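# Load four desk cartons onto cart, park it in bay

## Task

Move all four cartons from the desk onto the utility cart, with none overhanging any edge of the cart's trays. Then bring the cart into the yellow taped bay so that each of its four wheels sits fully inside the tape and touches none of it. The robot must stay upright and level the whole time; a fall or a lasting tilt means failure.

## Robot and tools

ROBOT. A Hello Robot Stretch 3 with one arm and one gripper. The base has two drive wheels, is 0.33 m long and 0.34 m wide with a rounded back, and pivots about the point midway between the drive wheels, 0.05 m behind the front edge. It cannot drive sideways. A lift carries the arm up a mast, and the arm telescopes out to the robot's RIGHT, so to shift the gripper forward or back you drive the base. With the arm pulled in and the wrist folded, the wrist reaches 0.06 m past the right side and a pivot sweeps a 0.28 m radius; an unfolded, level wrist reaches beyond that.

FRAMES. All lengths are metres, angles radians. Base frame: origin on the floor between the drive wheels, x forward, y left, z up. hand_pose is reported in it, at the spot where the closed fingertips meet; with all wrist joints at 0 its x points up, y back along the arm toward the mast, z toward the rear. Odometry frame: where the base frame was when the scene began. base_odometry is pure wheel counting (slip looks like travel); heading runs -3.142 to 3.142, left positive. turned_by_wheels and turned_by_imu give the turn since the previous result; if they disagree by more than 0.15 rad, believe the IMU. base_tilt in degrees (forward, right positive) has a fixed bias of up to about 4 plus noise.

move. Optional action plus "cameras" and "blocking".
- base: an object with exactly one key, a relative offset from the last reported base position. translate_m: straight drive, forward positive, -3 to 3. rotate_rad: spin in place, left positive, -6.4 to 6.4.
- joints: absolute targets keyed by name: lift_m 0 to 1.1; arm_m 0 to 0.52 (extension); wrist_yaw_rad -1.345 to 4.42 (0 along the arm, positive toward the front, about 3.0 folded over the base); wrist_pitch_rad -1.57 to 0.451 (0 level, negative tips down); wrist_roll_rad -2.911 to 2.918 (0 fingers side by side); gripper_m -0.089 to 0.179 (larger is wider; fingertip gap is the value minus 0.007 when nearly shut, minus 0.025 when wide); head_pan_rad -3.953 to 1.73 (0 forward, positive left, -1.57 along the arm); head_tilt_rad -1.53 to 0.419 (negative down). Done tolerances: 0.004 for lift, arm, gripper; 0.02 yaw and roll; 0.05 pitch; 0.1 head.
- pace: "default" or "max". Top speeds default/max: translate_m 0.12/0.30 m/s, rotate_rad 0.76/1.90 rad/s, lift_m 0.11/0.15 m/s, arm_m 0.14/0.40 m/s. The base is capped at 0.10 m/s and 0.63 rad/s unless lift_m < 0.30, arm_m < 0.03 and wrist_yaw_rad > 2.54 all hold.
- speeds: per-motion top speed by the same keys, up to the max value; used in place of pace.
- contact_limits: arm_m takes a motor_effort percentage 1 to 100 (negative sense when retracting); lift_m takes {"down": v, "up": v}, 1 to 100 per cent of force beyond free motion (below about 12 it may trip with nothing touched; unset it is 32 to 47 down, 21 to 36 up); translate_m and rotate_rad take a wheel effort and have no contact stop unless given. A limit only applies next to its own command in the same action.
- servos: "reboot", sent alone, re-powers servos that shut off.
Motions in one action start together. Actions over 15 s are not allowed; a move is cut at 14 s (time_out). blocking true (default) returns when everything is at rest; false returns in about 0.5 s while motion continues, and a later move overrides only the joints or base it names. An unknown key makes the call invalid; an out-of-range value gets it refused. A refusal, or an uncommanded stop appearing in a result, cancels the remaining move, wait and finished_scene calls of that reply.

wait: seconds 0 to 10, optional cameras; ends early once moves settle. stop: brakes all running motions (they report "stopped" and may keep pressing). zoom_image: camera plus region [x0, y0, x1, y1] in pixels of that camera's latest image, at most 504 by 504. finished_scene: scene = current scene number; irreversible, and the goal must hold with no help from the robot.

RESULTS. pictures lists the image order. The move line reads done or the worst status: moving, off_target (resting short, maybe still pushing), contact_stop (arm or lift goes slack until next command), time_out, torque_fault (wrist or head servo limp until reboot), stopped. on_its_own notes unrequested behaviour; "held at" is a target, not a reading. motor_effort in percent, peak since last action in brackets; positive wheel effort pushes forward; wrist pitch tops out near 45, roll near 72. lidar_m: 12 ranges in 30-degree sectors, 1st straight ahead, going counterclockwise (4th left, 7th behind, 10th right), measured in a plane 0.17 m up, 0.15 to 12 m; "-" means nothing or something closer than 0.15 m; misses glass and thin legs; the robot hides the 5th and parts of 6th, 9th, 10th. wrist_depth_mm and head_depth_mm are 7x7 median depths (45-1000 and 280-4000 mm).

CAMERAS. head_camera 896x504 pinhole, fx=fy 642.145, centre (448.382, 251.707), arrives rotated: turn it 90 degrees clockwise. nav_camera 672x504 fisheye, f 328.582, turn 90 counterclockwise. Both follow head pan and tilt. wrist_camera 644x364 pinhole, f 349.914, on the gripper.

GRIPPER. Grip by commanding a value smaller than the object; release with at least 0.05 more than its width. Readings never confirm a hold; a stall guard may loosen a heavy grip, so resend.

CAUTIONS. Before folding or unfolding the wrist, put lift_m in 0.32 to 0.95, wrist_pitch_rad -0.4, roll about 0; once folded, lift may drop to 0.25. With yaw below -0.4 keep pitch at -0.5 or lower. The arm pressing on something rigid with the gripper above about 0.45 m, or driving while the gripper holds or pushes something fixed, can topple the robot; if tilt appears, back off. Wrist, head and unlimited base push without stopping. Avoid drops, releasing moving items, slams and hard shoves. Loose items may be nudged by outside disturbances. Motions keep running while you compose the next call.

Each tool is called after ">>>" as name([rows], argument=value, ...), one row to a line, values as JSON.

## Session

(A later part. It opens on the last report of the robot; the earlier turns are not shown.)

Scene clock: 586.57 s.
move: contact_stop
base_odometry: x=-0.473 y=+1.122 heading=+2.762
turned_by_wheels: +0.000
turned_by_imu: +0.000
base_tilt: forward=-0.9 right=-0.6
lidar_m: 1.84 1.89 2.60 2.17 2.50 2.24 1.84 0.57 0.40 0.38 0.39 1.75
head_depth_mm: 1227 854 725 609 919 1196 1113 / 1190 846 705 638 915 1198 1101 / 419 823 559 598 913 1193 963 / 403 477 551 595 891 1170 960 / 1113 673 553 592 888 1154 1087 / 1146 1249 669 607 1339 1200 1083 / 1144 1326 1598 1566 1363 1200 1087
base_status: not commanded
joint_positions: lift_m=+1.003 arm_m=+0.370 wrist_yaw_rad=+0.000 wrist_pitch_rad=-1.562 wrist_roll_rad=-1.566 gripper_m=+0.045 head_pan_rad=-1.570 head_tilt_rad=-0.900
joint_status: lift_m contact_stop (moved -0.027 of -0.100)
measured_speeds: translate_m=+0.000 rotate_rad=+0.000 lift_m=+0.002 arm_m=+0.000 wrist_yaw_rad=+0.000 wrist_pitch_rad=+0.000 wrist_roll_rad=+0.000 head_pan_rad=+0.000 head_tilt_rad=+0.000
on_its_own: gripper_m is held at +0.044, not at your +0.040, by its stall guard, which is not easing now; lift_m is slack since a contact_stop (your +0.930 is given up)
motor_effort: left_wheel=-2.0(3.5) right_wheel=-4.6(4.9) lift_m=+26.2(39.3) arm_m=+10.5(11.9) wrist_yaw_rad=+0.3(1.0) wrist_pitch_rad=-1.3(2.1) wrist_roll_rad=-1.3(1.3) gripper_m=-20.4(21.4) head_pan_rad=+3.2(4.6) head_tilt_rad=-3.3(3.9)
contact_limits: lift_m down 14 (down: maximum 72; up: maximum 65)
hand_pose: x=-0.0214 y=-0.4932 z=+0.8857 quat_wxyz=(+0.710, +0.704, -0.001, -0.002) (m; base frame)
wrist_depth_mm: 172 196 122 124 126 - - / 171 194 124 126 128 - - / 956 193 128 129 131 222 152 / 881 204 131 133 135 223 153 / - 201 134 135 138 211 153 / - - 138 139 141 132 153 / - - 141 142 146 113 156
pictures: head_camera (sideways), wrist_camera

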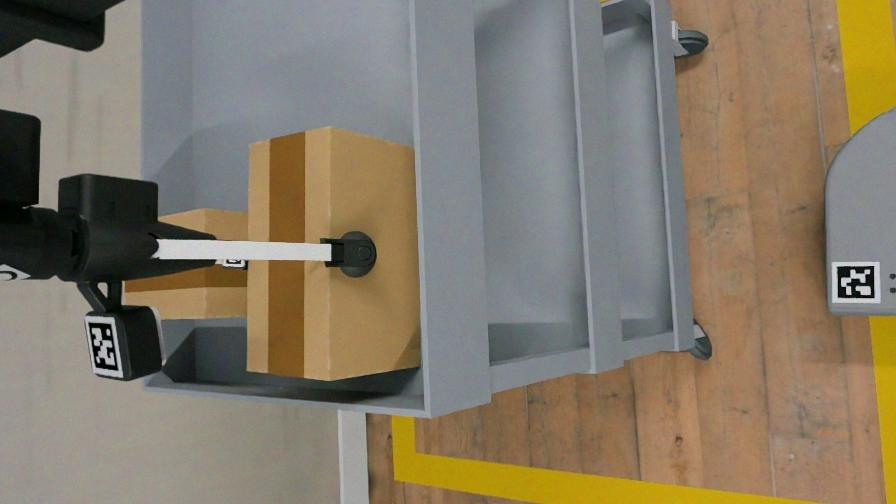

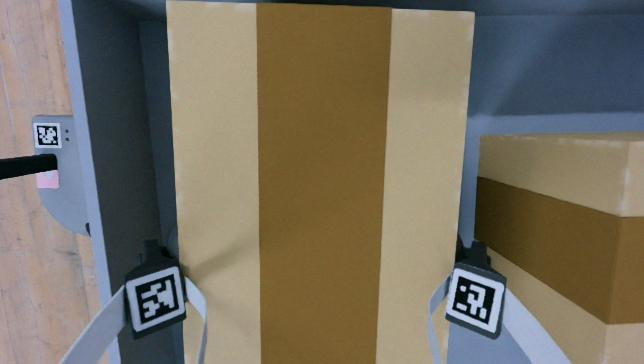

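>>> move(joints={"lift_m":1.02}, cameras=[])

>>> move(joints={"arm_m":0.343}, cameras=["wrist_camera"])

>>> move(joints={"lift_m":0.93}, speeds={"lift_m":0.03}, contact_limits={"lift_m":{"down":14}}, cameras=["wrist_camera"])

Scene clock: 599.50 s.
move: done
base_odometry: x=-0.473 y=+1.122 heading=+2.762
turned_by_wheels: +0.000
turned_by_imu: +0.001
base_tilt: forward=-1.0 right=-0.5
lidar_m: 1.84 1.89 2.59 2.17 2.50 2.24 1.84 0.57 0.40 0.38 0.39 1.75
head_depth_mm: 1230 853 723 608 914 1190 1100 / 1196 847 701 640 914 1187 1110 / 414 839 550 595 914 1182 965 / 397 576 537 594 886 1159 959 / 1092 692 545 589 889 1165 1088 / 1128 1250 658 608 1340 1210 1090 / 1141 1329 1598 1552 1362 1199 1083
base_status: not commanded
joint_positions: lift_m=+1.020 arm_m=+0.370 wrist_yaw_rad=+0.000 wrist_pitch_rad=-1.558 wrist_roll_rad=-1.566 gripper_m=+0.045 head_pan_rad=-1.570 head_tilt_rad=-0.900
joint_status: all done
measured_speeds: all 0
on_its_own: gripper_m is held at +0.044, not at your +0.040, by its stall guard, which is not easing now
motor_effort: left_wheel=-2.2(3.1) right_wheel=-4.6(4.8) lift_m=+38.8(40.0) arm_m=+9.0(10.5) wrist_yaw_rad=+0.0(0.5) wrist_pitch_rad=-1.9(2.5) wrist_roll_rad=-1.3(1.3) gripper_m=-19.9(21.3) head_pan_rad=+2.9(4.2) head_tilt_rad=-1.4(3.3)
hand_pose: x=-0.0214 y=-0.4943 z=+0.9022 quat_wxyz=(+0.711, +0.703, -0.001, -0.002) (m; base frame)
wrist_depth_mm: 975 197 126 126 128 - - / 987 195 128 129 131 - - / 984 193 132 132 135 221 154 / - 207 134 135 137 223 157 / - 197 137 139 141 210 160 / - - 142 143 144 187 165 / - 211 145 147 149 125 170
pictures: none
No camera images: "cameras" was empty.

Scene clock: 600.67 s.
move: done
base_odometry: x=-0.473 y=+1.122 heading=+2.762
turned_by_wheels: +0.000
turned_by_imu: +0.000
base_tilt: forward=-1.0 right=-0.6
lidar_m: 1.84 1.89 2.59 2.16 2.51 2.25 1.83 0.57 0.40 0.38 0.39 1.75
head_depth_mm: 1223 853 725 611 918 1202 1108 / 1195 845 702 637 916 1200 1106 / 386 823 535 575 908 1187 963 / 376 435 521 572 890 1170 960 / 1112 688 530 568 883 1160 1088 / 1130 835 651 590 1326 1215 1086 / 1143 1324 1596 1557 1353 1208 1084
base_status: not commanded
joint_positions: lift_m=+1.020 arm_m=+0.343 wrist_yaw_rad=+0.000 wrist_pitch_rad=-1.557 wrist_roll_rad=-1.566 gripper_m=+0.045 head_pan_rad=-1.570 head_tilt_rad=-0.900
joint_status: all done
measured_speeds: all 0
on_its_own: gripper_m is held at +0.044, not at your +0.040, by its stall guard, which is not easing now
motor_effort: left_wheel=-1.9(3.3) right_wheel=-4.7(4.9) lift_m=+38.0(38.8) arm_m=-17.8(18.8) wrist_yaw_rad=+0.0(0.7) wrist_pitch_rad=-2.0(2.2) wrist_roll_rad=-1.1(1.3) gripper_m=-20.4(21.4) head_pan_rad=+2.7(4.3) head_tilt_rad=-1.3(2.8)
hand_pose: x=-0.0214 y=-0.4673 z=+0.9022 quat_wxyz=(+0.712, +0.703, -0.001, -0.002) (m; base frame)
wrist_depth_mm: 950 180 125 126 128 - - / - 184 128 129 132 - - / - 189 132 132 135 - 184 / - - 136 135 137 253 185 / - 160 137 139 142 253 184 / - - 142 143 144 131 186 / - - 145 147 148 108 172
pictures: wrist_camera

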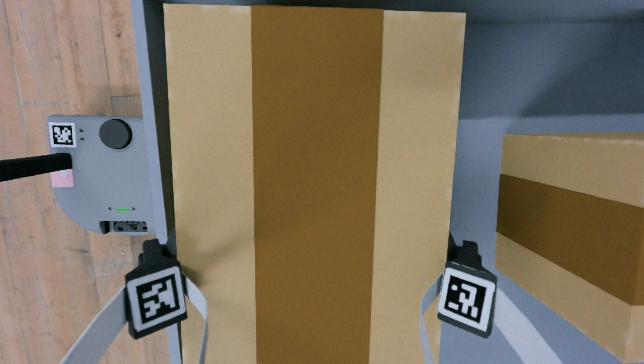

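Scene clock: 602.03 s.
move: contact_stop
base_odometry: x=-0.473 y=+1.122 heading=+2.762
turned_by_wheels: +0.000
turned_by_imu: +0.000
base_tilt: forward=-0.8 right=-0.5
lidar_m: 1.84 1.89 2.59 2.17 2.51 2.25 1.84 0.57 0.40 0.38 0.39 1.75
head_depth_mm: 1203 851 724 611 921 1192 1105 / 1197 848 720 638 918 1191 1106 / 392 817 542 575 910 1187 964 / 376 433 536 573 889 1163 959 / 1139 654 534 569 886 1157 1088 / 1150 839 656 590 1337 1213 1082 / 1138 1327 1601 1541 1353 1195 1084
base_status: not commanded
joint_positions: lift_m=+1.003 arm_m=+0.343 wrist_yaw_rad=+0.000 wrist_pitch_rad=-1.562 wrist_roll_rad=-1.566 gripper_m=+0.045 head_pan_rad=-1.570 head_tilt_rad=-0.900
joint_status: lift_m contact_stop (moved -0.017 of -0.090)
measured_speeds: translate_m=+0.000 rotate_rad=+0.000 lift_m=+0.002 arm_m=+0.000 wrist_yaw_rad=+0.000 wrist_pitch_rad=+0.000 wrist_roll_rad=+0.000 head_pan_rad=+0.000 head_tilt_rad=+0.000
on_its_own: gripper_m is held at +0.044, not at your +0.040, by its stall guard, which is not easing now; lift_m is slack since a contact_stop (your +0.930 is given up)
motor_effort: left_wheel=-3.1(3.1) right_wheel=-4.6(4.8) lift_m=+25.9(36.7) arm_m=-16.2(18.0) wrist_yaw_rad=-0.5(0.7) wrist_pitch_rad=-1.1(2.2) wrist_roll_rad=-1.2(1.4) gripper_m=-21.0(21.1) head_pan_rad=+3.3(4.1) head_tilt_rad=-0.4(2.5)
contact_limits: lift_m down 14 (down: maximum 72; up: maximum 65)
hand_pose: x=-0.0214 y=-0.4662 z=+0.8857 quat_wxyz=(+0.710, +0.704, -0.001, -0.002) (m; base frame)
wrist_depth_mm: 975 166 122 123 126 - - / 983 168 124 126 129 - - / 992 179 128 129 132 - 184 / - 177 131 132 135 237 184 / - 154 133 136 139 238 186 / - - 138 139 142 130 186 / - - 141 142 146 113 173
pictures: wrist_camera

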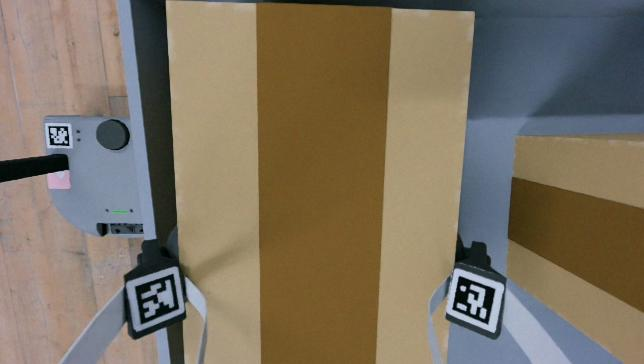

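>>> move(joints={"gripper_m":0.14}, cameras=["wrist_camera"])

>>> move(joints={"lift_m":1.1}, speeds={"lift_m":0.04}, cameras=["head_camera","wrist_camera"])

Scene clock: 609.80 s.
move: done
base_odometry: x=-0.473 y=+1.122 heading=+2.762
turned_by_wheels: +0.000
turned_by_imu: +0.001
base_tilt: forward=-0.9 right=-0.6
lidar_m: 1.84 1.89 2.59 2.17 2.51 2.24 1.83 0.57 0.40 0.38 0.39 1.75
head_depth_mm: 1205 853 725 610 920 1199 1110 / 1196 846 718 638 913 1183 1099 / 392 818 541 577 912 1188 964 / 376 431 536 571 893 1166 965 / 1144 653 535 569 885 1166 1093 / 1148 840 656 590 1339 1210 1087 / 1142 1333 1608 1568 1358 1205 1086
base_status: not commanded
joint_positions: lift_m=+1.004 arm_m=+0.343 wrist_yaw_rad=+0.000 wrist_pitch_rad=-1.561 wrist_roll_rad=-1.566 gripper_m=+0.140 head_pan_rad=-1.570 head_tilt_rad=-0.900
joint_status: all done
measured_speeds: all 0
on_its_own: lift_m is slack since a contact_stop (your +0.930 is given up)
motor_effort: left_wheel=-1.5(3.4) right_wheel=-4.3(4.9) lift_m=+28.7(29.0) arm_m=-8.3(11.0) wrist_yaw_rad=-0.3(0.6) wrist_pitch_rad=-1.5(2.1) wrist_roll_rad=-1.3(1.3) gripper_m=+0.8(85.7) head_pan_rad=+1.7(3.8) head_tilt_rad=-1.3(2.0)
contact_limits: lift_m down 14 (down: maximum 72; up: maximum 65)
hand_pose: x=-0.0214 y=-0.4665 z=+0.8862 quat_wxyz=(+0.710, +0.704, -0.001, -0.002) (m; base frame)
wrist_depth_mm: 991 168 122 124 125 - - / 979 168 124 126 129 - - / - 178 128 129 131 - 184 / - 178 131 133 134 240 185 / - 144 133 136 138 227 186 / - 128 138 139 142 129 186 / - 190 141 142 146 122 165
pictures: wrist_camera

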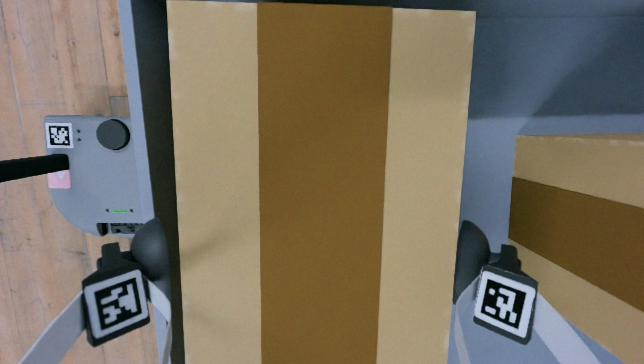

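Scene clock: 612.70 s.
move: done
base_odometry: x=-0.473 y=+1.122 heading=+2.762
turned_by_wheels: +0.000
turned_by_imu: +0.000
base_tilt: forward=-0.9 right=-0.6
lidar_m: 1.84 1.89 2.60 2.17 2.50 2.25 1.84 0.57 0.40 0.38 0.39 1.75
head_depth_mm: 1197 857 726 612 919 1195 1103 / 1191 846 718 638 917 1194 1105 / 1179 837 540 576 911 1190 959 / 362 547 524 572 892 1162 959 / 1161 802 534 568 883 1158 1084 / 1155 1253 657 591 1339 1213 1082 / 1144 1338 1587 1537 1354 1207 1081
base_status: not commanded
joint_positions: lift_m=+1.100 arm_m=+0.343 wrist_yaw_rad=+0.000 wrist_pitch_rad=-1.561 wrist_roll_rad=-1.566 gripper_m=+0.140 head_pan_rad=-1.570 head_tilt_rad=-0.900
joint_status: all done
measured_speeds: all 0
motor_effort: left_wheel=-2.9(3.3) right_wheel=-4.7(4.9) lift_m=+31.9(34.1) arm_m=-3.6(8.7) wrist_yaw_rad=+0.1(0.8) wrist_pitch_rad=-1.0(1.6) wrist_roll_rad=-1.1(1.4) gripper_m=+0.1(1.1) head_pan_rad=+2.6(3.6) head_tilt_rad=-0.5(1.8)
hand_pose: x=-0.0214 y=-0.4664 z=+0.9823 quat_wxyz=(+0.710, +0.704, -0.001, -0.002) (m; base frame)
wrist_depth_mm: - - - - - - - / - - 219 220 224 - - / - 957 225 224 227 267 240 / - - 230 229 233 269 240 / - 990 236 237 - 247 247 / - 142 241 243 244 128 255 / - - 247 249 - 122 391
pictures: head_camera (sideways), wrist_camera

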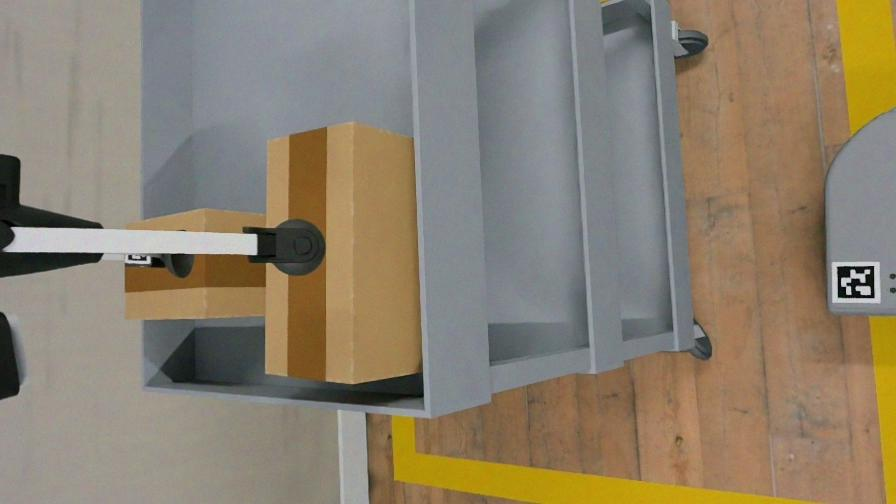

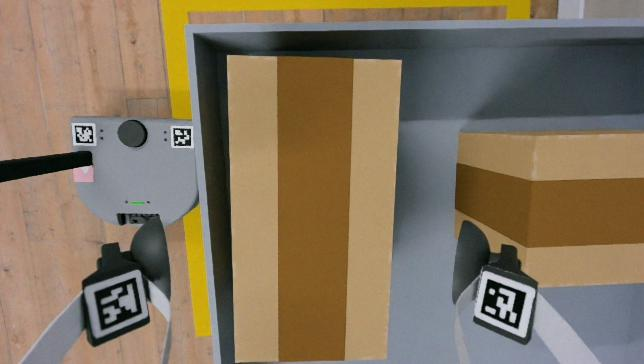

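>>> move(joints={"arm_m":0.05,"gripper_m":0.179,"wrist_roll_rad":0}, cameras=[])

>>> move(base={"rotate_rad":2.9}, cameras=[])

>>> move(base={"translate_m":1.156}, cameras=[])

>>> move(base={"rotate_rad":1.89}, joints={"head_tilt_rad":-0.6}, cameras=[])

>>> move(joints={"arm_m":0.38})

Scene clock: 626.57 s.
move: done
base_odometry: x=-0.473 y=+1.122 heading=+2.762
turned_by_wheels: +0.000
turned_by_imu: +0.001
base_tilt: forward=-0.9 right=-0.6
lidar_m: 1.84 1.89 2.60 2.17 2.50 2.24 1.83 0.57 0.40 0.38 0.39 1.75
head_depth_mm: - 852 728 612 913 1189 1101 / - - - - 917 1199 1103 / - - - - 910 1192 963 / - - - - 891 1173 956 / 1164 803 547 571 885 1163 1090 / 1146 1252 655 615 1291 1210 1086 / 1141 1332 1595 1559 1326 1210 1080
base_status: not commanded
joint_positions: lift_m=+1.100 arm_m=+0.050 wrist_yaw_rad=+0.000 wrist_pitch_rad=-1.564 wrist_roll_rad=-0.004 gripper_m=+0.179 head_pan_rad=-1.570 head_tilt_rad=-0.900
joint_status: all done
measured_speeds: all 0
motor_effort: left_wheel=-3.3(3.4) right_wheel=-4.6(4.9) lift_m=+31.5(32.0) arm_m=-16.9(19.2) wrist_yaw_rad=-0.3(0.9) wrist_pitch_rad=-0.7(1.3) wrist_roll_rad=+1.5(3.2) gripper_m=-0.1(90.6) head_pan_rad=+1.5(2.7) head_tilt_rad=+1.4(1.4)
hand_pose: x=-0.0216 y=-0.1725 z=+0.9823 quat_wxyz=(+0.503, +0.499, -0.500, -0.498) (m; base frame)
wrist_depth_mm: - - - - - - - / - - - - - - - / - - - - - - - / - - - - - - - / - - - - - - - / - - - - - 127 - / - - - - - - -
pictures: none
No camera images: "cameras" was empty.

Scene clock: 632.27 s.
move: done
base_odometry: x=-0.473 y=+1.122 heading=-0.622
turned_by_wheels: +2.899
turned_by_imu: +2.893
base_tilt: forward=-1.1 right=-0.5
lidar_m: 1.84 2.29 0.44 0.38 0.38 1.51 1.84 1.85 2.15 2.17 2.17 2.24
head_depth_mm: - 2205 1893 1599 1326 1237 1107 / - - - - 1386 1231 1104 / - - - - 1385 1216 964 / - - - - 1371 1217 960 / 2184 2149 1896 1550 1373 1223 1090 / 2117 2158 1829 1556 1334 1219 1083 / 2059 2123 1813 1559 1325 1206 1086
base_status: done
joint_positions: lift_m=+1.100 arm_m=+0.050 wrist_yaw_rad=+0.000 wrist_pitch_rad=-1.564 wrist_roll_rad=-0.004 gripper_m=+0.179 head_pan_rad=-1.570 head_tilt_rad=-0.900
joint_status: not commanded
measured_speeds: all 0
motor_effort: left_wheel=-11.3(15.2) right_wheel=+9.1(15.2) lift_m=+31.1(32.0) arm_m=-17.0(18.4) wrist_yaw_rad=-0.4(0.8) wrist_pitch_rad=-0.5(1.0) wrist_roll_rad=+1.5(1.7) gripper_m=-0.2(1.0) head_pan_rad=+0.1(2.8) head_tilt_rad=+2.0(2.3)
hand_pose: x=-0.0216 y=-0.1725 z=+0.9823 quat_wxyz=(+0.503, +0.499, -0.500, -0.498) (m; base frame)
wrist_depth_mm: - - - - - - - / - - - - - - - / - - - - - - - / - - - - - - - / - - - - - - - / - - - - - 127 - / - - - - - - -
pictures: none
No camera images: "cameras" was empty.

Scene clock: 644.93 s.
move: done
base_odometry: x=+0.467 y=+0.448 heading=-0.622
turned_by_wheels: +0.000
turned_by_imu: +0.011
base_tilt: forward=-0.9 right=-0.6
lidar_m: 1.16 0.74 1.35 1.59 1.20 0.91 1.38 2.98 2.38 1.98 2.15 1.22
head_depth_mm: - 2204 1881 1605 1318 1224 1104 / - - - - 1385 1236 1102 / - - - - 1380 1222 964 / - - - - 1377 1222 959 / 1944 2157 1872 1546 1365 1212 1092 / 1906 2104 1826 1576 1345 1213 1089 / 1826 2074 1813 1563 1336 1205 1078
base_status: done
joint_positions: lift_m=+1.100 arm_m=+0.050 wrist_yaw_rad=+0.000 wrist_pitch_rad=-1.564 wrist_roll_rad=-0.004 gripper_m=+0.179 head_pan_rad=-1.570 head_tilt_rad=-0.900
joint_status: not commanded
measured_speeds: all 0
motor_effort: left_wheel=-1.8(8.0) right_wheel=+10.4(14.8) lift_m=+30.6(31.5) arm_m=-13.5(17.6) wrist_yaw_rad=-0.3(0.9) wrist_pitch_rad=-0.7(1.0) wrist_roll_rad=+1.4(1.7) gripper_m=+0.2(1.3) head_pan_rad=+0.5(2.3) head_tilt_rad=+0.8(3.1)
hand_pose: x=-0.0216 y=-0.1725 z=+0.9823 quat_wxyz=(+0.503, +0.499, -0.500, -0.498) (m; base frame)
wrist_depth_mm: - - - - - - - / - - - - - - - / - - - - - - - / - - - - - - - / - - - - - - - / - - - - - 127 - / - - - - - - -
pictures: none
No camera images: "cameras" was empty.

Scene clock: 649.03 s.
move: done
base_odometry: x=+0.467 y=+0.448 heading=+1.267
turned_by_wheels: +1.889
turned_by_imu: +1.886
base_tilt: forward=-0.9 right=-0.6
lidar_m: 1.59 0.91 1.06 2.97 2.80 1.98 2.15 1.22 1.19 0.74 1.24 1.62
head_depth_mm: - - - 917 773 636 1161 / - - - - - - 1203 / - - - - - - 1198 / - 1049 - - - - 1195 / 966 1066 1179 805 783 643 1189 / 966 1075 1188 762 736 638 1163 / 972 1080 1214 994 752 637 1238
base_status: done
joint_positions: lift_m=+1.100 arm_m=+0.050 wrist_yaw_rad=+0.000 wrist_pitch_rad=-1.564 wrist_roll_rad=-0.004 gripper_m=+0.179 head_pan_rad=-1.570 head_tilt_rad=-0.600
joint_status: all done
measured_speeds: all 0
motor_effort: left_wheel=-8.1(14.4) right_wheel=+11.2(15.2) lift_m=+30.5(30.9) arm_m=-17.9(18.3) wrist_yaw_rad=-0.1(0.7) wrist_pitch_rad=-0.6(0.9) wrist_roll_rad=+1.5(1.6) gripper_m=-0.5(0.9) head_pan_rad=-0.1(1.8) head_tilt_rad=-3.9(5.5)
hand_pose: x=-0.0216 y=-0.1725 z=+0.9823 quat_wxyz=(+0.503, +0.499, -0.500, -0.498) (m; base frame)
wrist_depth_mm: - - - - - - - / - - - - - - - / - - - - - - - / - - - - - - - / - - - - - - - / - - - - - 127 - / - - - - - - -
pictures: none
No camera images: "cameras" was empty.

Scene clock: 652.67 s.
move: done
base_odometry: x=+0.467 y=+0.448 heading=+1.267
turned_by_wheels: +0.000
turned_by_imu: +0.000
base_tilt: forward=-0.9 right=-0.6
lidar_m: 1.59 0.91 1.06 2.97 2.83 1.98 2.15 1.22 1.18 0.74 1.24 1.62
head_depth_mm: 970 1049 1171 984 775 638 1212 / 938 1054 1159 980 772 636 1207 / 376 1047 1167 943 768 632 1198 / 380 403 1147 969 766 630 1209 / 961 1065 1182 808 763 645 1193 / 965 1076 1185 754 736 640 1159 / 973 1078 1221 988 752 638 1188
base_status: not commanded
joint_positions: lift_m=+1.100 arm_m=+0.380 wrist_yaw_rad=+0.000 wrist_pitch_rad=-1.565 wrist_roll_rad=-0.004 gripper_m=+0.179 head_pan_rad=-1.570 head_tilt_rad=-0.600
joint_status: all done
measured_speeds: all 0
motor_effort: left_wheel=-8.8(9.5) right_wheel=+11.0(11.4) lift_m=+30.1(30.7) arm_m=+16.3(18.7) wrist_yaw_rad=-0.4(0.9) wrist_pitch_rad=-0.7(0.9) wrist_roll_rad=+1.3(1.6) gripper_m=+0.1(1.2) head_pan_rad=-0.7(1.7) head_tilt_rad=-3.8(4.9)
hand_pose: x=-0.0216 y=-0.5024 z=+0.9823 quat_wxyz=(+0.502, +0.499, -0.500, -0.498) (m; base frame)
wrist_depth_mm: 283 282 339 - - - - / 399 319 - - - - - / - - - - - - - / - - - - - - - / 423 - - - - - - / - - - - - 127 118 / - - - - - - 120
pictures: head_camera (sideways), nav_camera (sideways), wrist_camera

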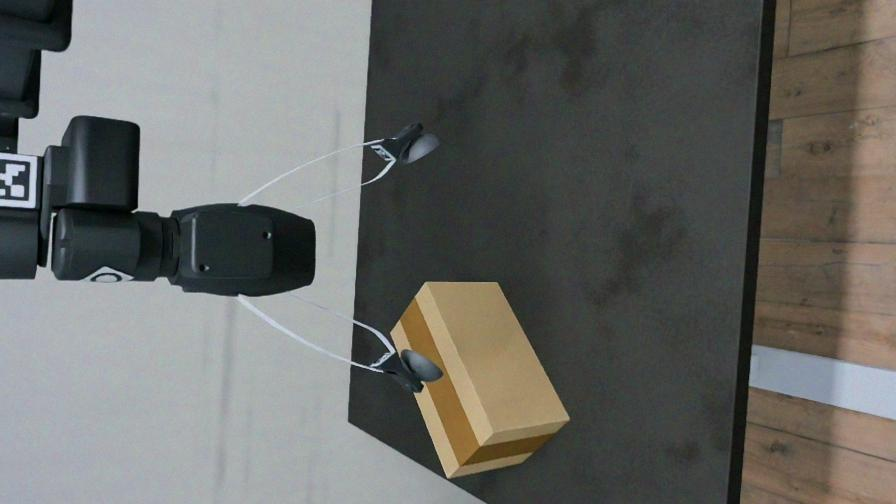

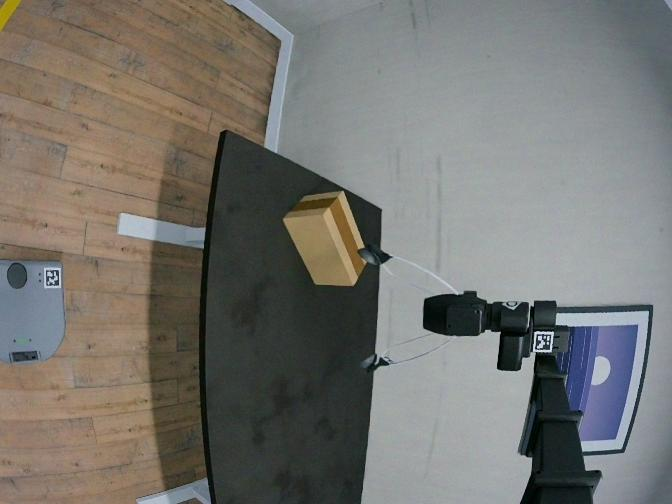

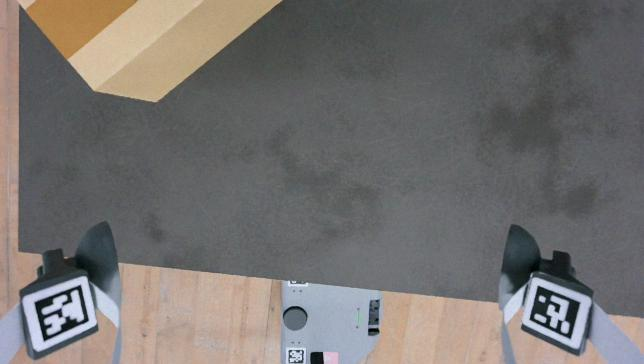

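>>> move(base={"rotate_rad":-0.45}, cameras=[])

>>> move(base={"translate_m":0.23}, cameras=[])

>>> move(base={"rotate_rad":0.38}, joints={"arm_m":0.46}, cameras=["head_camera","wrist_camera"])

Scene clock: 664.80 s.
move: done
base_odometry: x=+0.467 y=+0.448 heading=+0.818
turned_by_wheels: -0.450
turned_by_imu: -0.448
base_tilt: forward=-1.0 right=-0.6
lidar_m: 1.60 1.59 0.91 1.15 2.97 2.38 1.98 2.15 1.22 1.17 0.74 1.28
head_depth_mm: 1221 1352 1368 990 773 1414 1209 / 1096 1278 1343 977 774 1388 1198 / 376 1207 1297 946 766 1318 1200 / 379 403 1147 967 764 680 1200 / 1001 1106 1200 967 759 643 1188 / 967 1064 1168 927 757 624 1188 / 926 1027 1127 949 756 624 1145
base_status: done
joint_positions: lift_m=+1.100 arm_m=+0.380 wrist_yaw_rad=+0.000 wrist_pitch_rad=-1.565 wrist_roll_rad=-0.004 gripper_m=+0.179 head_pan_rad=-1.570 head_tilt_rad=-0.600
joint_status: not commanded
measured_speeds: all 0
motor_effort: left_wheel=+7.6(14.6) right_wheel=-10.6(16.9) lift_m=+29.9(30.2) arm_m=+2.8(9.6) wrist_yaw_rad=+0.0(0.9) wrist_pitch_rad=-0.4(0.9) wrist_roll_rad=+1.4(1.6) gripper_m=+1.1(1.1) head_pan_rad=-0.8(2.1) head_tilt_rad=-2.6(4.2)
hand_pose: x=-0.0216 y=-0.5024 z=+0.9823 quat_wxyz=(+0.502, +0.499, -0.500, -0.498) (m; base frame)
wrist_depth_mm: - - - - - - - / - - - - - - - / - - - - - - - / - - - - - - - / - - - - - - - / - - - - - 127 - / - - - - - - -
pictures: none
No camera images: "cameras" was empty.

Scene clock: 668.23 s.
move: done
base_odometry: x=+0.624 y=+0.616 heading=+0.818
turned_by_wheels: +0.000
turned_by_imu: +0.001
base_tilt: forward=-0.9 right=-0.5
lidar_m: 1.39 1.38 0.85 0.83 3.05 2.60 2.22 2.36 1.34 1.09 0.63 1.18
head_depth_mm: 1143 1250 1346 992 776 688 1211 / 1015 1183 1291 981 775 650 1199 / 376 1116 1226 945 769 633 1173 / 380 403 1159 969 765 628 1143 / 929 1019 1139 960 759 627 569 / 895 985 1100 736 705 625 543 / 859 948 1054 955 634 623 529
base_status: done
joint_positions: lift_m=+1.100 arm_m=+0.380 wrist_yaw_rad=+0.000 wrist_pitch_rad=-1.565 wrist_roll_rad=-0.004 gripper_m=+0.179 head_pan_rad=-1.570 head_tilt_rad=-0.600
joint_status: not commanded
measured_speeds: all 0
motor_effort: left_wheel=+8.8(13.6) right_wheel=-0.4(8.1) lift_m=+29.7(30.2) arm_m=-17.6(18.1) wrist_yaw_rad=-0.6(0.9) wrist_pitch_rad=-0.6(0.9) wrist_roll_rad=+1.3(1.6) gripper_m=+0.3(1.0) head_pan_rad=-1.3(2.2) head_tilt_rad=-3.4(4.0)
hand_pose: x=-0.0216 y=-0.5024 z=+0.9823 quat_wxyz=(+0.502, +0.499, -0.500, -0.498) (m; base frame)
wrist_depth_mm: 280 284 - - - - - / 284 290 388 - - - - / 290 302 - - - - - / 299 331 - - - - - / 300 325 - - - - - / - - - - - 127 - / - - - - - - -
pictures: none
No camera images: "cameras" was empty.

Scene clock: 670.03 s.
move: done
base_odometry: x=+0.624 y=+0.616 heading=+1.197
turned_by_wheels: +0.380
turned_by_imu: +0.379
base_tilt: forward=-1.0 right=-0.6
lidar_m: 1.38 0.96 0.83 3.03 3.17 2.21 2.36 1.36 1.12 0.63 1.13 1.42
head_depth_mm: 913 990 1116 987 775 636 565 / 889 987 1121 985 770 636 562 / 442 987 1089 779 744 632 560 / 451 476 1105 965 672 630 559 / 884 985 1085 964 699 628 557 / 885 980 1104 1229 808 626 554 / 878 975 1101 1258 1465 1387 1138
base_status: done
joint_positions: lift_m=+1.100 arm_m=+0.460 wrist_yaw_rad=+0.000 wrist_pitch_rad=-1.565 wrist_roll_rad=-0.004 gripper_m=+0.179 head_pan_rad=-1.570 head_tilt_rad=-0.600
joint_status: all done
measured_speeds: all 0
motor_effort: left_wheel=-7.7(14.5) right_wheel=+11.0(17.2) lift_m=+29.5(30.0) arm_m=+17.2(18.2) wrist_yaw_rad=+0.0(0.8) wrist_pitch_rad=-0.3(0.7) wrist_roll_rad=+1.4(1.6) gripper_m=-0.7(0.9) head_pan_rad=-1.7(2.5) head_tilt_rad=-2.1(3.6)
hand_pose: x=-0.0216 y=-0.5823 z=+0.9823 quat_wxyz=(+0.502, +0.500, -0.500, -0.498) (m; base frame)
wrist_depth_mm: - - - - - - - / - - - - 296 - - / - - - 301 305 - - / - - 305 305 310 - - / - - 313 315 - - - / - - - 320 - 126 118 / - - - - - - -
pictures: head_camera (sideways), wrist_camera

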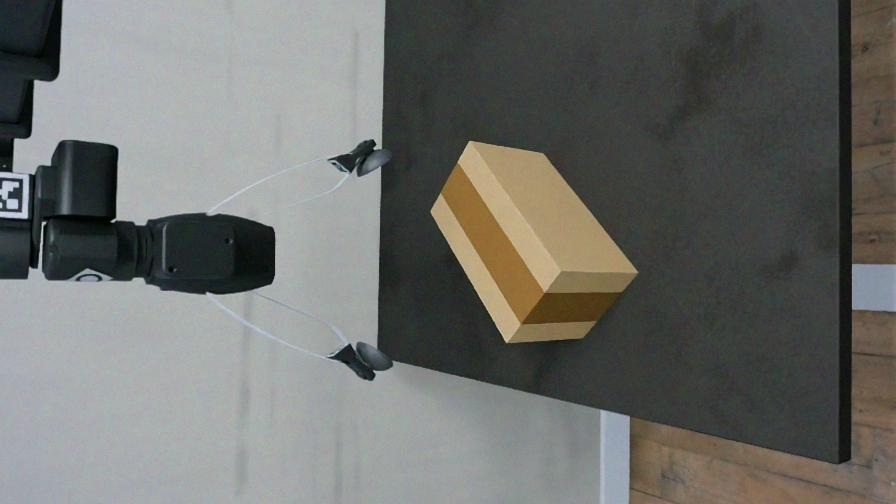

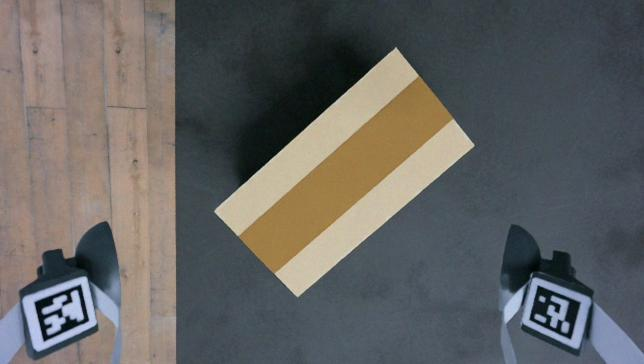

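>>> move(base={"translate_m":-0.028}, joints={"arm_m":0.471,"wrist_roll_rad":0.848}, cameras=[])

>>> move(joints={"lift_m":0.98}, cameras=["wrist_camera"])

Scene clock: 681.83 s.
move: done
base_odometry: x=+0.614 y=+0.590 heading=+1.197
turned_by_wheels: +0.000
turned_by_imu: +0.000
base_tilt: forward=-1.0 right=-0.6
lidar_m: 1.41 0.96 0.84 3.04 3.19 2.19 2.34 1.33 1.11 0.63 1.13 1.45
head_depth_mm: 920 991 1116 987 775 636 566 / 890 985 1114 985 769 635 561 / 452 957 1070 907 745 631 560 / 457 494 1106 774 700 630 560 / 886 954 1104 969 670 629 557 / 879 982 1102 1180 758 622 555 / 876 977 1100 1247 1457 1318 564
base_status: done
joint_positions: lift_m=+1.100 arm_m=+0.471 wrist_yaw_rad=+0.000 wrist_pitch_rad=-1.565 wrist_roll_rad=+0.843 gripper_m=+0.179 head_pan_rad=-1.570 head_tilt_rad=-0.600
joint_status: all done
measured_speeds: all 0
motor_effort: left_wheel=-5.2(10.9) right_wheel=-1.2(7.4) lift_m=+29.4(29.7) arm_m=+14.9(17.9) wrist_yaw_rad=-0.3(0.7) wrist_pitch_rad=-0.6(0.8) wrist_roll_rad=+1.5(3.1) gripper_m=+0.2(1.0) head_pan_rad=-2.0(2.7) head_tilt_rad=-1.5(2.8)
hand_pose: x=-0.0216 y=-0.5931 z=+0.9823 quat_wxyz=(+0.252, +0.251, -0.662, -0.659) (m; base frame)
wrist_depth_mm: - - - - - - - / - - - 293 - - - / - - 298 298 - - - / - - 303 305 - - - / - - 310 313 - - - / - - 450 322 - 127 - / - - - - - - -
pictures: none
No camera images: "cameras" was empty.

Scene clock: 683.77 s.
move: done
base_odometry: x=+0.614 y=+0.590 heading=+1.197
turned_by_wheels: +0.000
turned_by_imu: +0.000
base_tilt: forward=-1.0 right=-0.6
lidar_m: 1.41 0.96 0.85 3.03 3.18 2.19 2.34 1.33 1.11 0.63 1.12 1.45
head_depth_mm: 887 956 - - 775 637 564 / 891 391 1051 984 772 633 563 / 885 517 1107 942 748 632 561 / 888 518 558 744 696 630 558 / 883 987 1086 928 671 627 558 / 882 982 1103 1184 756 626 555 / 880 975 1098 1249 1476 1311 563
base_status: not commanded
joint_positions: lift_m=+0.980 arm_m=+0.471 wrist_yaw_rad=+0.000 wrist_pitch_rad=-1.565 wrist_roll_rad=+0.843 gripper_m=+0.179 head_pan_rad=-1.570 head_tilt_rad=-0.600
joint_status: all done
measured_speeds: all 0
motor_effort: left_wheel=-4.9(6.2) right_wheel=-1.2(1.6) lift_m=+25.2(28.3) arm_m=+9.6(15.2) wrist_yaw_rad=-0.2(0.8) wrist_pitch_rad=-0.4(0.7) wrist_roll_rad=+1.5(1.8) gripper_m=+0.3(0.7) head_pan_rad=-2.9(3.1) head_tilt_rad=-0.1(2.8)
hand_pose: x=-0.0216 y=-0.5931 z=+0.8623 quat_wxyz=(+0.252, +0.251, -0.662, -0.659) (m; base frame)
wrist_depth_mm: - - 171 172 - - - / - - 174 175 175 - - / - - 177 180 181 - - / - - 182 184 186 - - / 305 - 186 188 188 - - / - - 191 192 194 127 118 / - - 196 198 199 - 119
pictures: wrist_camera

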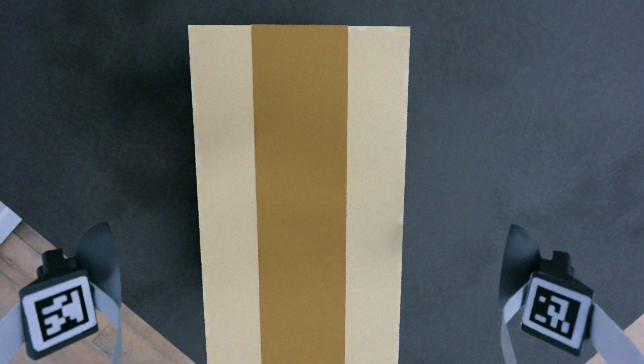

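>>> move(joints={"lift_m":0.892}, cameras=[])

>>> move(joints={"gripper_m":0.04}, cameras=[])

>>> move(joints={"lift_m":1.1}, speeds={"lift_m":0.06}, cameras=["head_camera"])

>>> move(joints={"arm_m":0.13,"wrist_roll_rad":1.57}, cameras=[])

>>> move(base={"rotate_rad":1.433}, cameras=[])

>>> move(base={"translate_m":0.976}, joints={"head_tilt_rad":-0.9})

Scene clock: 704.03 s.
move: done
base_odometry: x=+0.614 y=+0.590 heading=+1.197
turned_by_wheels: +0.000
turned_by_imu: +0.001
base_tilt: forward=-1.0 right=-0.6
lidar_m: 1.41 0.96 0.84 3.03 3.21 2.19 2.34 1.33 1.11 0.63 1.12 1.45
head_depth_mm: 885 990 1117 353 - - 564 / 888 988 1049 344 748 634 563 / 886 971 568 944 745 631 558 / 883 970 574 657 697 629 558 / 884 982 1099 927 670 627 557 / 883 982 1104 1183 756 624 555 / 879 977 1095 1246 1459 1317 564
base_status: not commanded
joint_positions: lift_m=+0.892 arm_m=+0.471 wrist_yaw_rad=+0.000 wrist_pitch_rad=-1.556 wrist_roll_rad=+0.844 gripper_m=+0.179 head_pan_rad=-1.570 head_tilt_rad=-0.600
joint_status: all done
measured_speeds: all 0
motor_effort: left_wheel=-4.6(6.6) right_wheel=-1.4(1.6) lift_m=+25.4(26.5) arm_m=-2.6(2.8) wrist_yaw_rad=-0.2(0.8) wrist_pitch_rad=-2.2(3.1) wrist_roll_rad=+1.3(1.8) gripper_m=-0.9(1.0) head_pan_rad=-2.0(3.8) head_tilt_rad=-0.6(1.7)
hand_pose: x=-0.0216 y=-0.5955 z=+0.7741 quat_wxyz=(+0.253, +0.249, -0.666, -0.656) (m; base frame)
wrist_depth_mm: 199 87 88 88 - 202 205 / 202 90 90 90 90 206 210 / 207 91 91 92 93 211 213 / 211 94 - - 94 216 218 / 215 96 96 96 98 220 223 / - 98 98 99 99 100 228 / - 101 101 100 101 119 119
pictures: none
No camera images: "cameras" was empty.

Scene clock: 706.13 s.
move: done
base_odometry: x=+0.614 y=+0.590 heading=+1.197
turned_by_wheels: +0.000
turned_by_imu: +0.000
base_tilt: forward=-1.0 right=-0.6
lidar_m: 1.41 0.96 0.84 3.05 3.18 2.19 2.34 1.34 1.11 0.63 1.13 1.45
head_depth_mm: 893 991 1113 352 - - 565 / 890 989 504 345 748 635 562 / 887 969 568 941 744 633 561 / 879 966 573 655 688 628 559 / 882 984 1109 927 670 628 556 / 881 980 1100 1180 757 623 554 / 880 980 1100 1249 1461 1326 565
base_status: not commanded
joint_positions: lift_m=+0.892 arm_m=+0.471 wrist_yaw_rad=+0.000 wrist_pitch_rad=-1.557 wrist_roll_rad=+0.844 gripper_m=+0.042 head_pan_rad=-1.570 head_tilt_rad=-0.600
joint_status: all done
measured_speeds: all 0
motor_effort: left_wheel=-4.5(6.0) right_wheel=-1.4(1.6) lift_m=+25.5(28.4) arm_m=-8.5(8.5) wrist_yaw_rad=-0.1(0.7) wrist_pitch_rad=-2.0(2.5) wrist_roll_rad=+1.3(1.5) gripper_m=-44.5(100.0) head_pan_rad=-1.9(3.4) head_tilt_rad=-1.0(1.9)
hand_pose: x=-0.0216 y=-0.5953 z=+0.7742 quat_wxyz=(+0.253, +0.249, -0.665, -0.657) (m; base frame)
wrist_depth_mm: 198 88 89 89 - 203 204 / 203 90 91 90 91 206 209 / 208 92 92 92 94 213 216 / 212 94 - 95 95 216 218 / 214 96 97 97 98 220 222 / - 99 99 99 100 122 230 / - 102 102 101 102 123 231
pictures: none
No camera images: "cameras" was empty.

Scene clock: 710.20 s.
move: done
base_odometry: x=+0.614 y=+0.590 heading=+1.197
turned_by_wheels: +0.000
turned_by_imu: +0.000
base_tilt: forward=-0.9 right=-0.6
lidar_m: 1.41 0.96 0.84 3.04 3.19 2.19 2.33 1.34 1.12 0.63 1.13 1.45
head_depth_mm: 916 990 1116 992 777 639 564 / 885 993 1111 985 773 634 564 / 453 956 628 906 766 632 560 / 458 495 564 587 763 630 560 / 884 966 587 563 761 628 557 / 883 979 1083 1187 755 624 555 / 876 978 1104 1250 1466 1320 565
base_status: not commanded
joint_positions: lift_m=+1.100 arm_m=+0.471 wrist_yaw_rad=+0.000 wrist_pitch_rad=-1.561 wrist_roll_rad=+0.844 gripper_m=+0.055 head_pan_rad=-1.570 head_tilt_rad=-0.600
joint_status: all done
measured_speeds: all 0
on_its_own: gripper_m is held at +0.054, not at your +0.040, by its stall guard, which is not easing now
motor_effort: left_wheel=-4.8(5.9) right_wheel=-1.1(1.5) lift_m=+33.3(36.6) arm_m=-17.5(18.2) wrist_yaw_rad=-0.7(1.1) wrist_pitch_rad=-1.4(2.2) wrist_roll_rad=+1.3(1.4) gripper_m=-21.9(44.9) head_pan_rad=-3.3(4.0) head_tilt_rad=-0.1(1.2)
hand_pose: x=-0.0216 y=-0.5941 z=+0.9823 quat_wxyz=(+0.253, +0.250, -0.664, -0.658) (m; base frame)
wrist_depth_mm: - 93 92 94 95 96 - / - - 95 97 97 - - / - - 97 97 100 99 - / - 99 99 100 101 102 - / - 101 101 102 104 105 - / - 103 103 105 106 124 - / - 105 106 107 108 119 -
pictures: head_camera (sideways)

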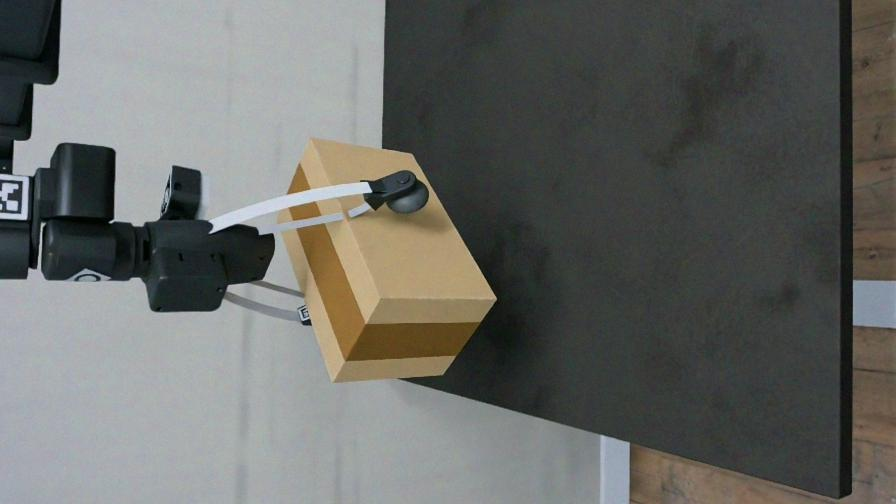

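Scene clock: 713.93 s.
move: done
base_odometry: x=+0.614 y=+0.590 heading=+1.197
turned_by_wheels: +0.000
turned_by_imu: +0.000
base_tilt: forward=-1.0 right=-0.6
lidar_m: 1.40 0.96 0.85 3.05 3.20 2.19 2.33 1.34 1.12 0.63 1.13 1.46
head_depth_mm: - - 1139 - 731 293 547 / - - 1132 884 344 294 344 / - - - - 340 289 338 / 900 - - - 327 292 318 / 887 984 1083 894 335 291 325 / 883 979 1103 1187 332 289 320 / 878 975 1095 1261 1428 1357 553
base_status: not commanded
joint_positions: lift_m=+1.100 arm_m=+0.130 wrist_yaw_rad=+0.000 wrist_pitch_rad=-1.561 wrist_roll_rad=+1.566 gripper_m=+0.055 head_pan_rad=-1.570 head_tilt_rad=-0.600
joint_status: all done
measured_speeds: all 0
on_its_own: gripper_m is held at +0.054, not at your +0.040, by its stall guard, which is not easing now
motor_effort: left_wheel=-5.0(6.0) right_wheel=-1.0(1.3) lift_m=+27.5(33.4) arm_m=-18.2(19.3) wrist_yaw_rad=-0.9(1.1) wrist_pitch_rad=-1.3(1.5) wrist_roll_rad=+1.3(2.8) gripper_m=-22.4(22.7) head_pan_rad=-2.8(4.4) head_tilt_rad=+0.1(2.1)
hand_pose: x=-0.0215 y=-0.2530 z=+0.9823 quat_wxyz=(+0.002, +0.001, -0.710, -0.704) (m; base frame)
wrist_depth_mm: - 93 92 94 95 - - / - - 95 96 97 - - / - - 97 98 100 645 - / - 99 99 100 101 - - / - 101 101 102 104 153 - / - 102 103 105 106 124 - / - 105 106 107 108 119 -
pictures: none
No camera images: "cameras" was empty.

Scene clock: 717.30 s.
move: done
base_odometry: x=+0.614 y=+0.590 heading=+2.630
turned_by_wheels: +1.432
turned_by_imu: +1.430
base_tilt: forward=-0.9 right=-0.6
lidar_m: 1.38 3.11 2.19 2.33 1.72 1.16 0.63 1.10 1.40 1.41 1.09 0.84
head_depth_mm: - - 1604 - 1639 292 1141 / - - 1551 1850 343 294 344 / - - - - 341 290 338 / 1184 - - - 326 293 318 / 1160 1288 1411 1717 335 290 325 / 1142 1271 1421 1605 332 289 320 / 1127 1248 1404 1597 1694 1361 1161
base_status: done
joint_positions: lift_m=+1.100 arm_m=+0.130 wrist_yaw_rad=+0.000 wrist_pitch_rad=-1.561 wrist_roll_rad=+1.566 gripper_m=+0.055 head_pan_rad=-1.570 head_tilt_rad=-0.600
joint_status: not commanded
measured_speeds: all 0
on_its_own: gripper_m is held at +0.054, not at your +0.040, by its stall guard, which is not easing now
motor_effort: left_wheel=-10.4(13.8) right_wheel=+9.5(16.0) lift_m=+28.5(28.5) arm_m=-17.4(18.2) wrist_yaw_rad=-0.8(1.2) wrist_pitch_rad=-1.2(1.5) wrist_roll_rad=+1.4(1.5) gripper_m=-21.7(22.8) head_pan_rad=-3.3(4.7) head_tilt_rad=+1.4(2.1)
hand_pose: x=-0.0215 y=-0.2530 z=+0.9822 quat_wxyz=(+0.002, +0.001, -0.710, -0.704) (m; base frame)
wrist_depth_mm: - 93 92 94 95 - - / - - 95 96 97 - - / - - 97 98 99 637 - / - 99 99 100 101 - - / - 101 101 102 104 153 - / - 102 103 104 106 124 - / - 106 106 107 108 120 -
pictures: none
No camera images: "cameras" was empty.

Scene clock: 728.17 s.
move: done
base_odometry: x=-0.237 y=+1.068 heading=+2.629
turned_by_wheels: +0.000
turned_by_imu: +0.007
base_tilt: forward=-0.9 right=-0.5
lidar_m: 2.07 2.11 2.60 2.13 2.47 2.05 1.61 2.08 0.42 0.39 0.40 1.72
head_depth_mm: 1237 - 648 306 1319 1236 1104 / 1231 841 718 304 364 1226 1105 / - - 713 302 342 1192 963 / - - 339 299 304 1185 958 / 1123 - 705 296 348 1160 1086 / 1159 814 560 294 342 1156 1087 / 1148 675 527 548 876 1146 1085
base_status: done
joint_positions: lift_m=+1.100 arm_m=+0.130 wrist_yaw_rad=+0.000 wrist_pitch_rad=-1.561 wrist_roll_rad=+1.566 gripper_m=+0.055 head_pan_rad=-1.570 head_tilt_rad=-0.900
joint_status: all done
measured_speeds: all 0
on_its_own: gripper_m is held at +0.054, not at your +0.040, by its stall guard, which is not easing now
motor_effort: left_wheel=-1.5(8.0) right_wheel=+10.5(14.9) lift_m=+33.4(33.7) arm_m=-15.1(18.1) wrist_yaw_rad=-0.6(1.3) wrist_pitch_rad=-1.3(1.6) wrist_roll_rad=+1.4(1.5) gripper_m=-22.6(22.9) head_pan_rad=-3.6(5.6) head_tilt_rad=+2.0(7.6)
hand_pose: x=-0.0215 y=-0.2530 z=+0.9822 quat_wxyz=(+0.002, +0.001, -0.710, -0.704) (m; base frame)
wrist_depth_mm: - 93 92 94 95 - - / - - 95 96 96 - - / - - 97 98 99 639 - / - 99 99 100 101 - - / - 101 101 102 104 153 - / - 102 103 105 106 123 - / - - 105 107 108 119 -
pictures: head_camera (sideways), nav_camera (sideways), wrist_camera

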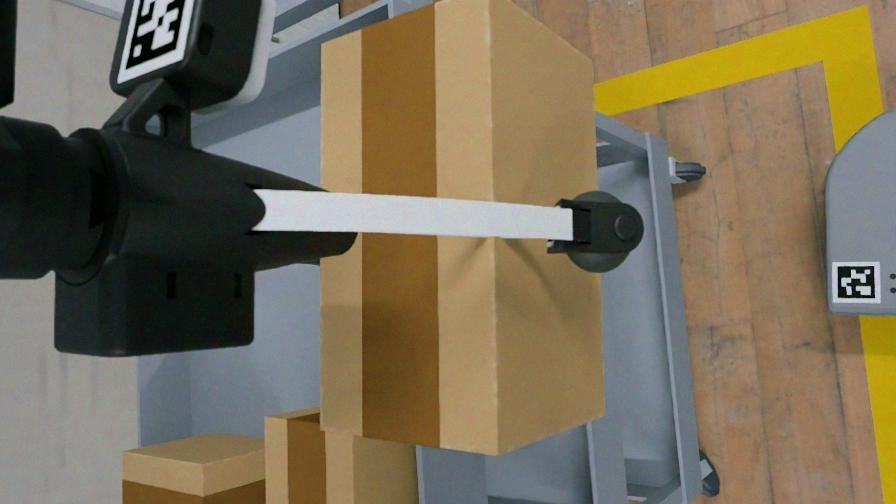

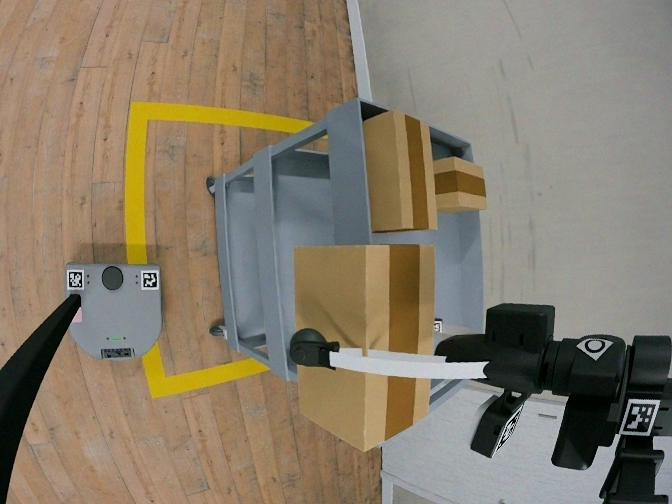

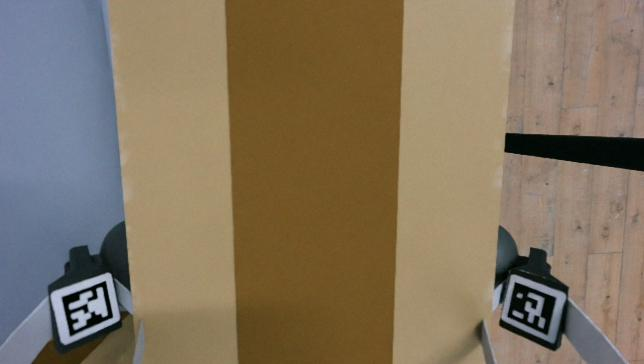

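>>> move(base={"rotate_rad":0.03}, joints={"arm_m":0.345}, cameras=["head_camera","nav_camera","wrist_camera"])

Scene clock: 744.33 s.
move: done
base_odometry: x=-0.237 y=+1.068 heading=+2.659
turned_by_wheels: +0.030
turned_by_imu: +0.030
base_tilt: forward=-0.9 right=-0.6
lidar_m: 2.07 2.12 2.59 2.14 2.49 2.05 1.60 2.00 0.41 0.39 0.40 1.76
head_depth_mm: 1221 818 686 648 1385 1231 1110 / 1211 443 667 653 915 1235 1105 / 1201 437 492 618 910 1186 963 / 365 424 458 609 907 1180 960 / 1180 431 484 597 901 1172 1089 / 1158 731 534 585 881 1158 1085 / 1151 657 533 566 878 1146 1086
base_status: done
joint_positions: lift_m=+1.100 arm_m=+0.345 wrist_yaw_rad=+0.000 wrist_pitch_rad=-1.562 wrist_roll_rad=+1.566 gripper_m=+0.055 head_pan_rad=-1.570 head_tilt_rad=-0.900
joint_status: all done
measured_speeds: all 0
on_its_own: gripper_m is held at +0.054, not at your +0.040, by its stall guard, which is not easing now
motor_effort: left_wheel=-8.5(12.6) right_wheel=+10.4(13.6) lift_m=+29.2(34.4) arm_m=+16.5(18.7) wrist_yaw_rad=-0.5(1.1) wrist_pitch_rad=-1.1(1.4) wrist_roll_rad=+1.4(1.6) gripper_m=-21.6(22.9) head_pan_rad=-4.5(5.8) head_tilt_rad=+2.1(2.8)
hand_pose: x=-0.0215 y=-0.4678 z=+0.9823 quat_wxyz=(+0.002, +0.001, -0.710, -0.704) (m; base frame)
wrist_depth_mm: - 93 92 94 95 - - / - - 95 97 97 - - / - - 97 98 99 100 - / - 99 99 100 101 1000 - / - 101 101 102 104 154 - / - 102 103 105 106 124 - / - - 106 107 109 120 -
pictures: head_camera (sideways), nav_camera (sideways), wrist_camera

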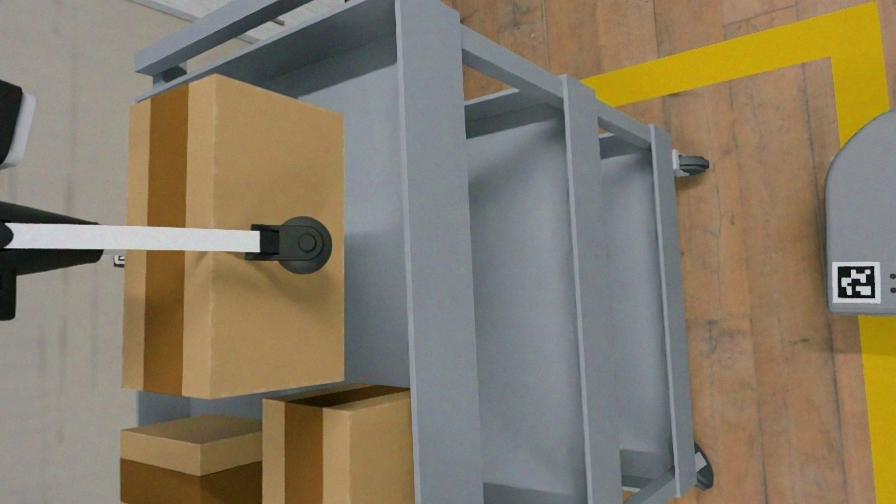

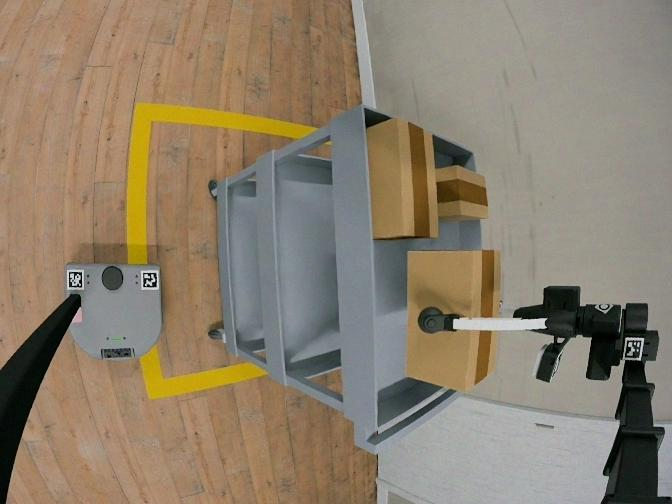

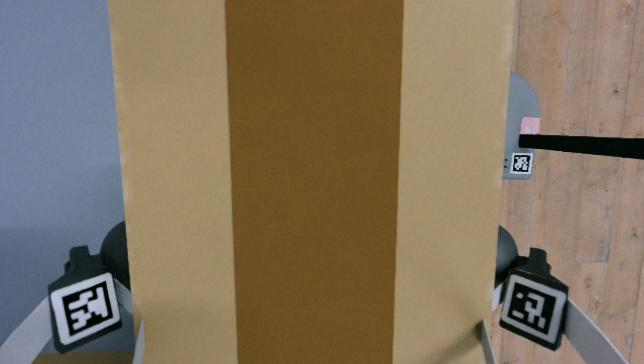

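>>> move(joints={"lift_m":1.0}, speeds={"lift_m":0.05}, cameras=["head_camera","wrist_camera"])

Scene clock: 751.83 s.
move: done
base_odometry: x=-0.237 y=+1.068 heading=+2.659
turned_by_wheels: +0.000
turned_by_imu: +0.001
base_tilt: forward=-0.9 right=-0.6
lidar_m: 2.07 2.12 2.58 2.13 2.49 2.05 1.60 2.00 0.41 0.39 0.40 1.76
head_depth_mm: 1252 818 688 649 1400 1232 1109 / 1188 810 687 656 910 1220 1106 / 367 816 521 594 912 1181 960 / 379 426 502 585 910 1185 959 / 1152 809 513 575 900 1172 1093 / 1156 800 557 571 877 1159 1088 / 1155 659 531 568 878 1146 1082
base_status: not commanded
joint_positions: lift_m=+1.000 arm_m=+0.345 wrist_yaw_rad=+0.000 wrist_pitch_rad=-1.562 wrist_roll_rad=+1.566 gripper_m=+0.055 head_pan_rad=-1.570 head_tilt_rad=-0.900
joint_status: all done
measured_speeds: all 0
on_its_own: gripper_m is held at +0.054, not at your +0.040, by its stall guard, which is not easing now
motor_effort: left_wheel=-7.8(9.3) right_wheel=+10.3(10.7) lift_m=+27.4(28.7) arm_m=+14.3(15.2) wrist_yaw_rad=-0.8(1.1) wrist_pitch_rad=-1.0(1.3) wrist_roll_rad=+1.3(1.5) gripper_m=-21.5(22.9) head_pan_rad=-4.4(4.9) head_tilt_rad=+0.6(2.1)
hand_pose: x=-0.0215 y=-0.4678 z=+0.8823 quat_wxyz=(+0.002, +0.001, -0.710, -0.704) (m; base frame)
wrist_depth_mm: - 93 93 93 95 - 988 / - - 94 96 97 99 - / - - 97 98 99 99 - / - 99 99 100 101 889 - / - 101 101 102 104 154 - / - 102 103 104 106 124 - / - - 106 107 109 120 -
pictures: head_camera (sideways), wrist_camera

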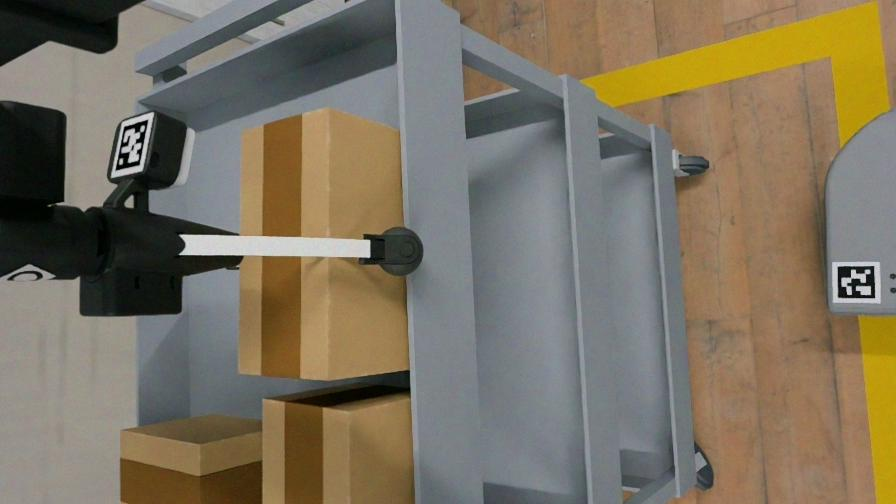

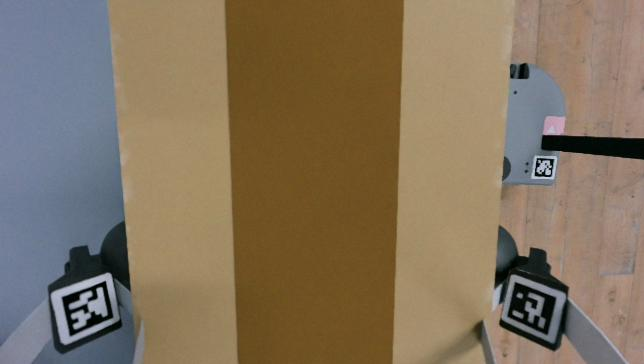

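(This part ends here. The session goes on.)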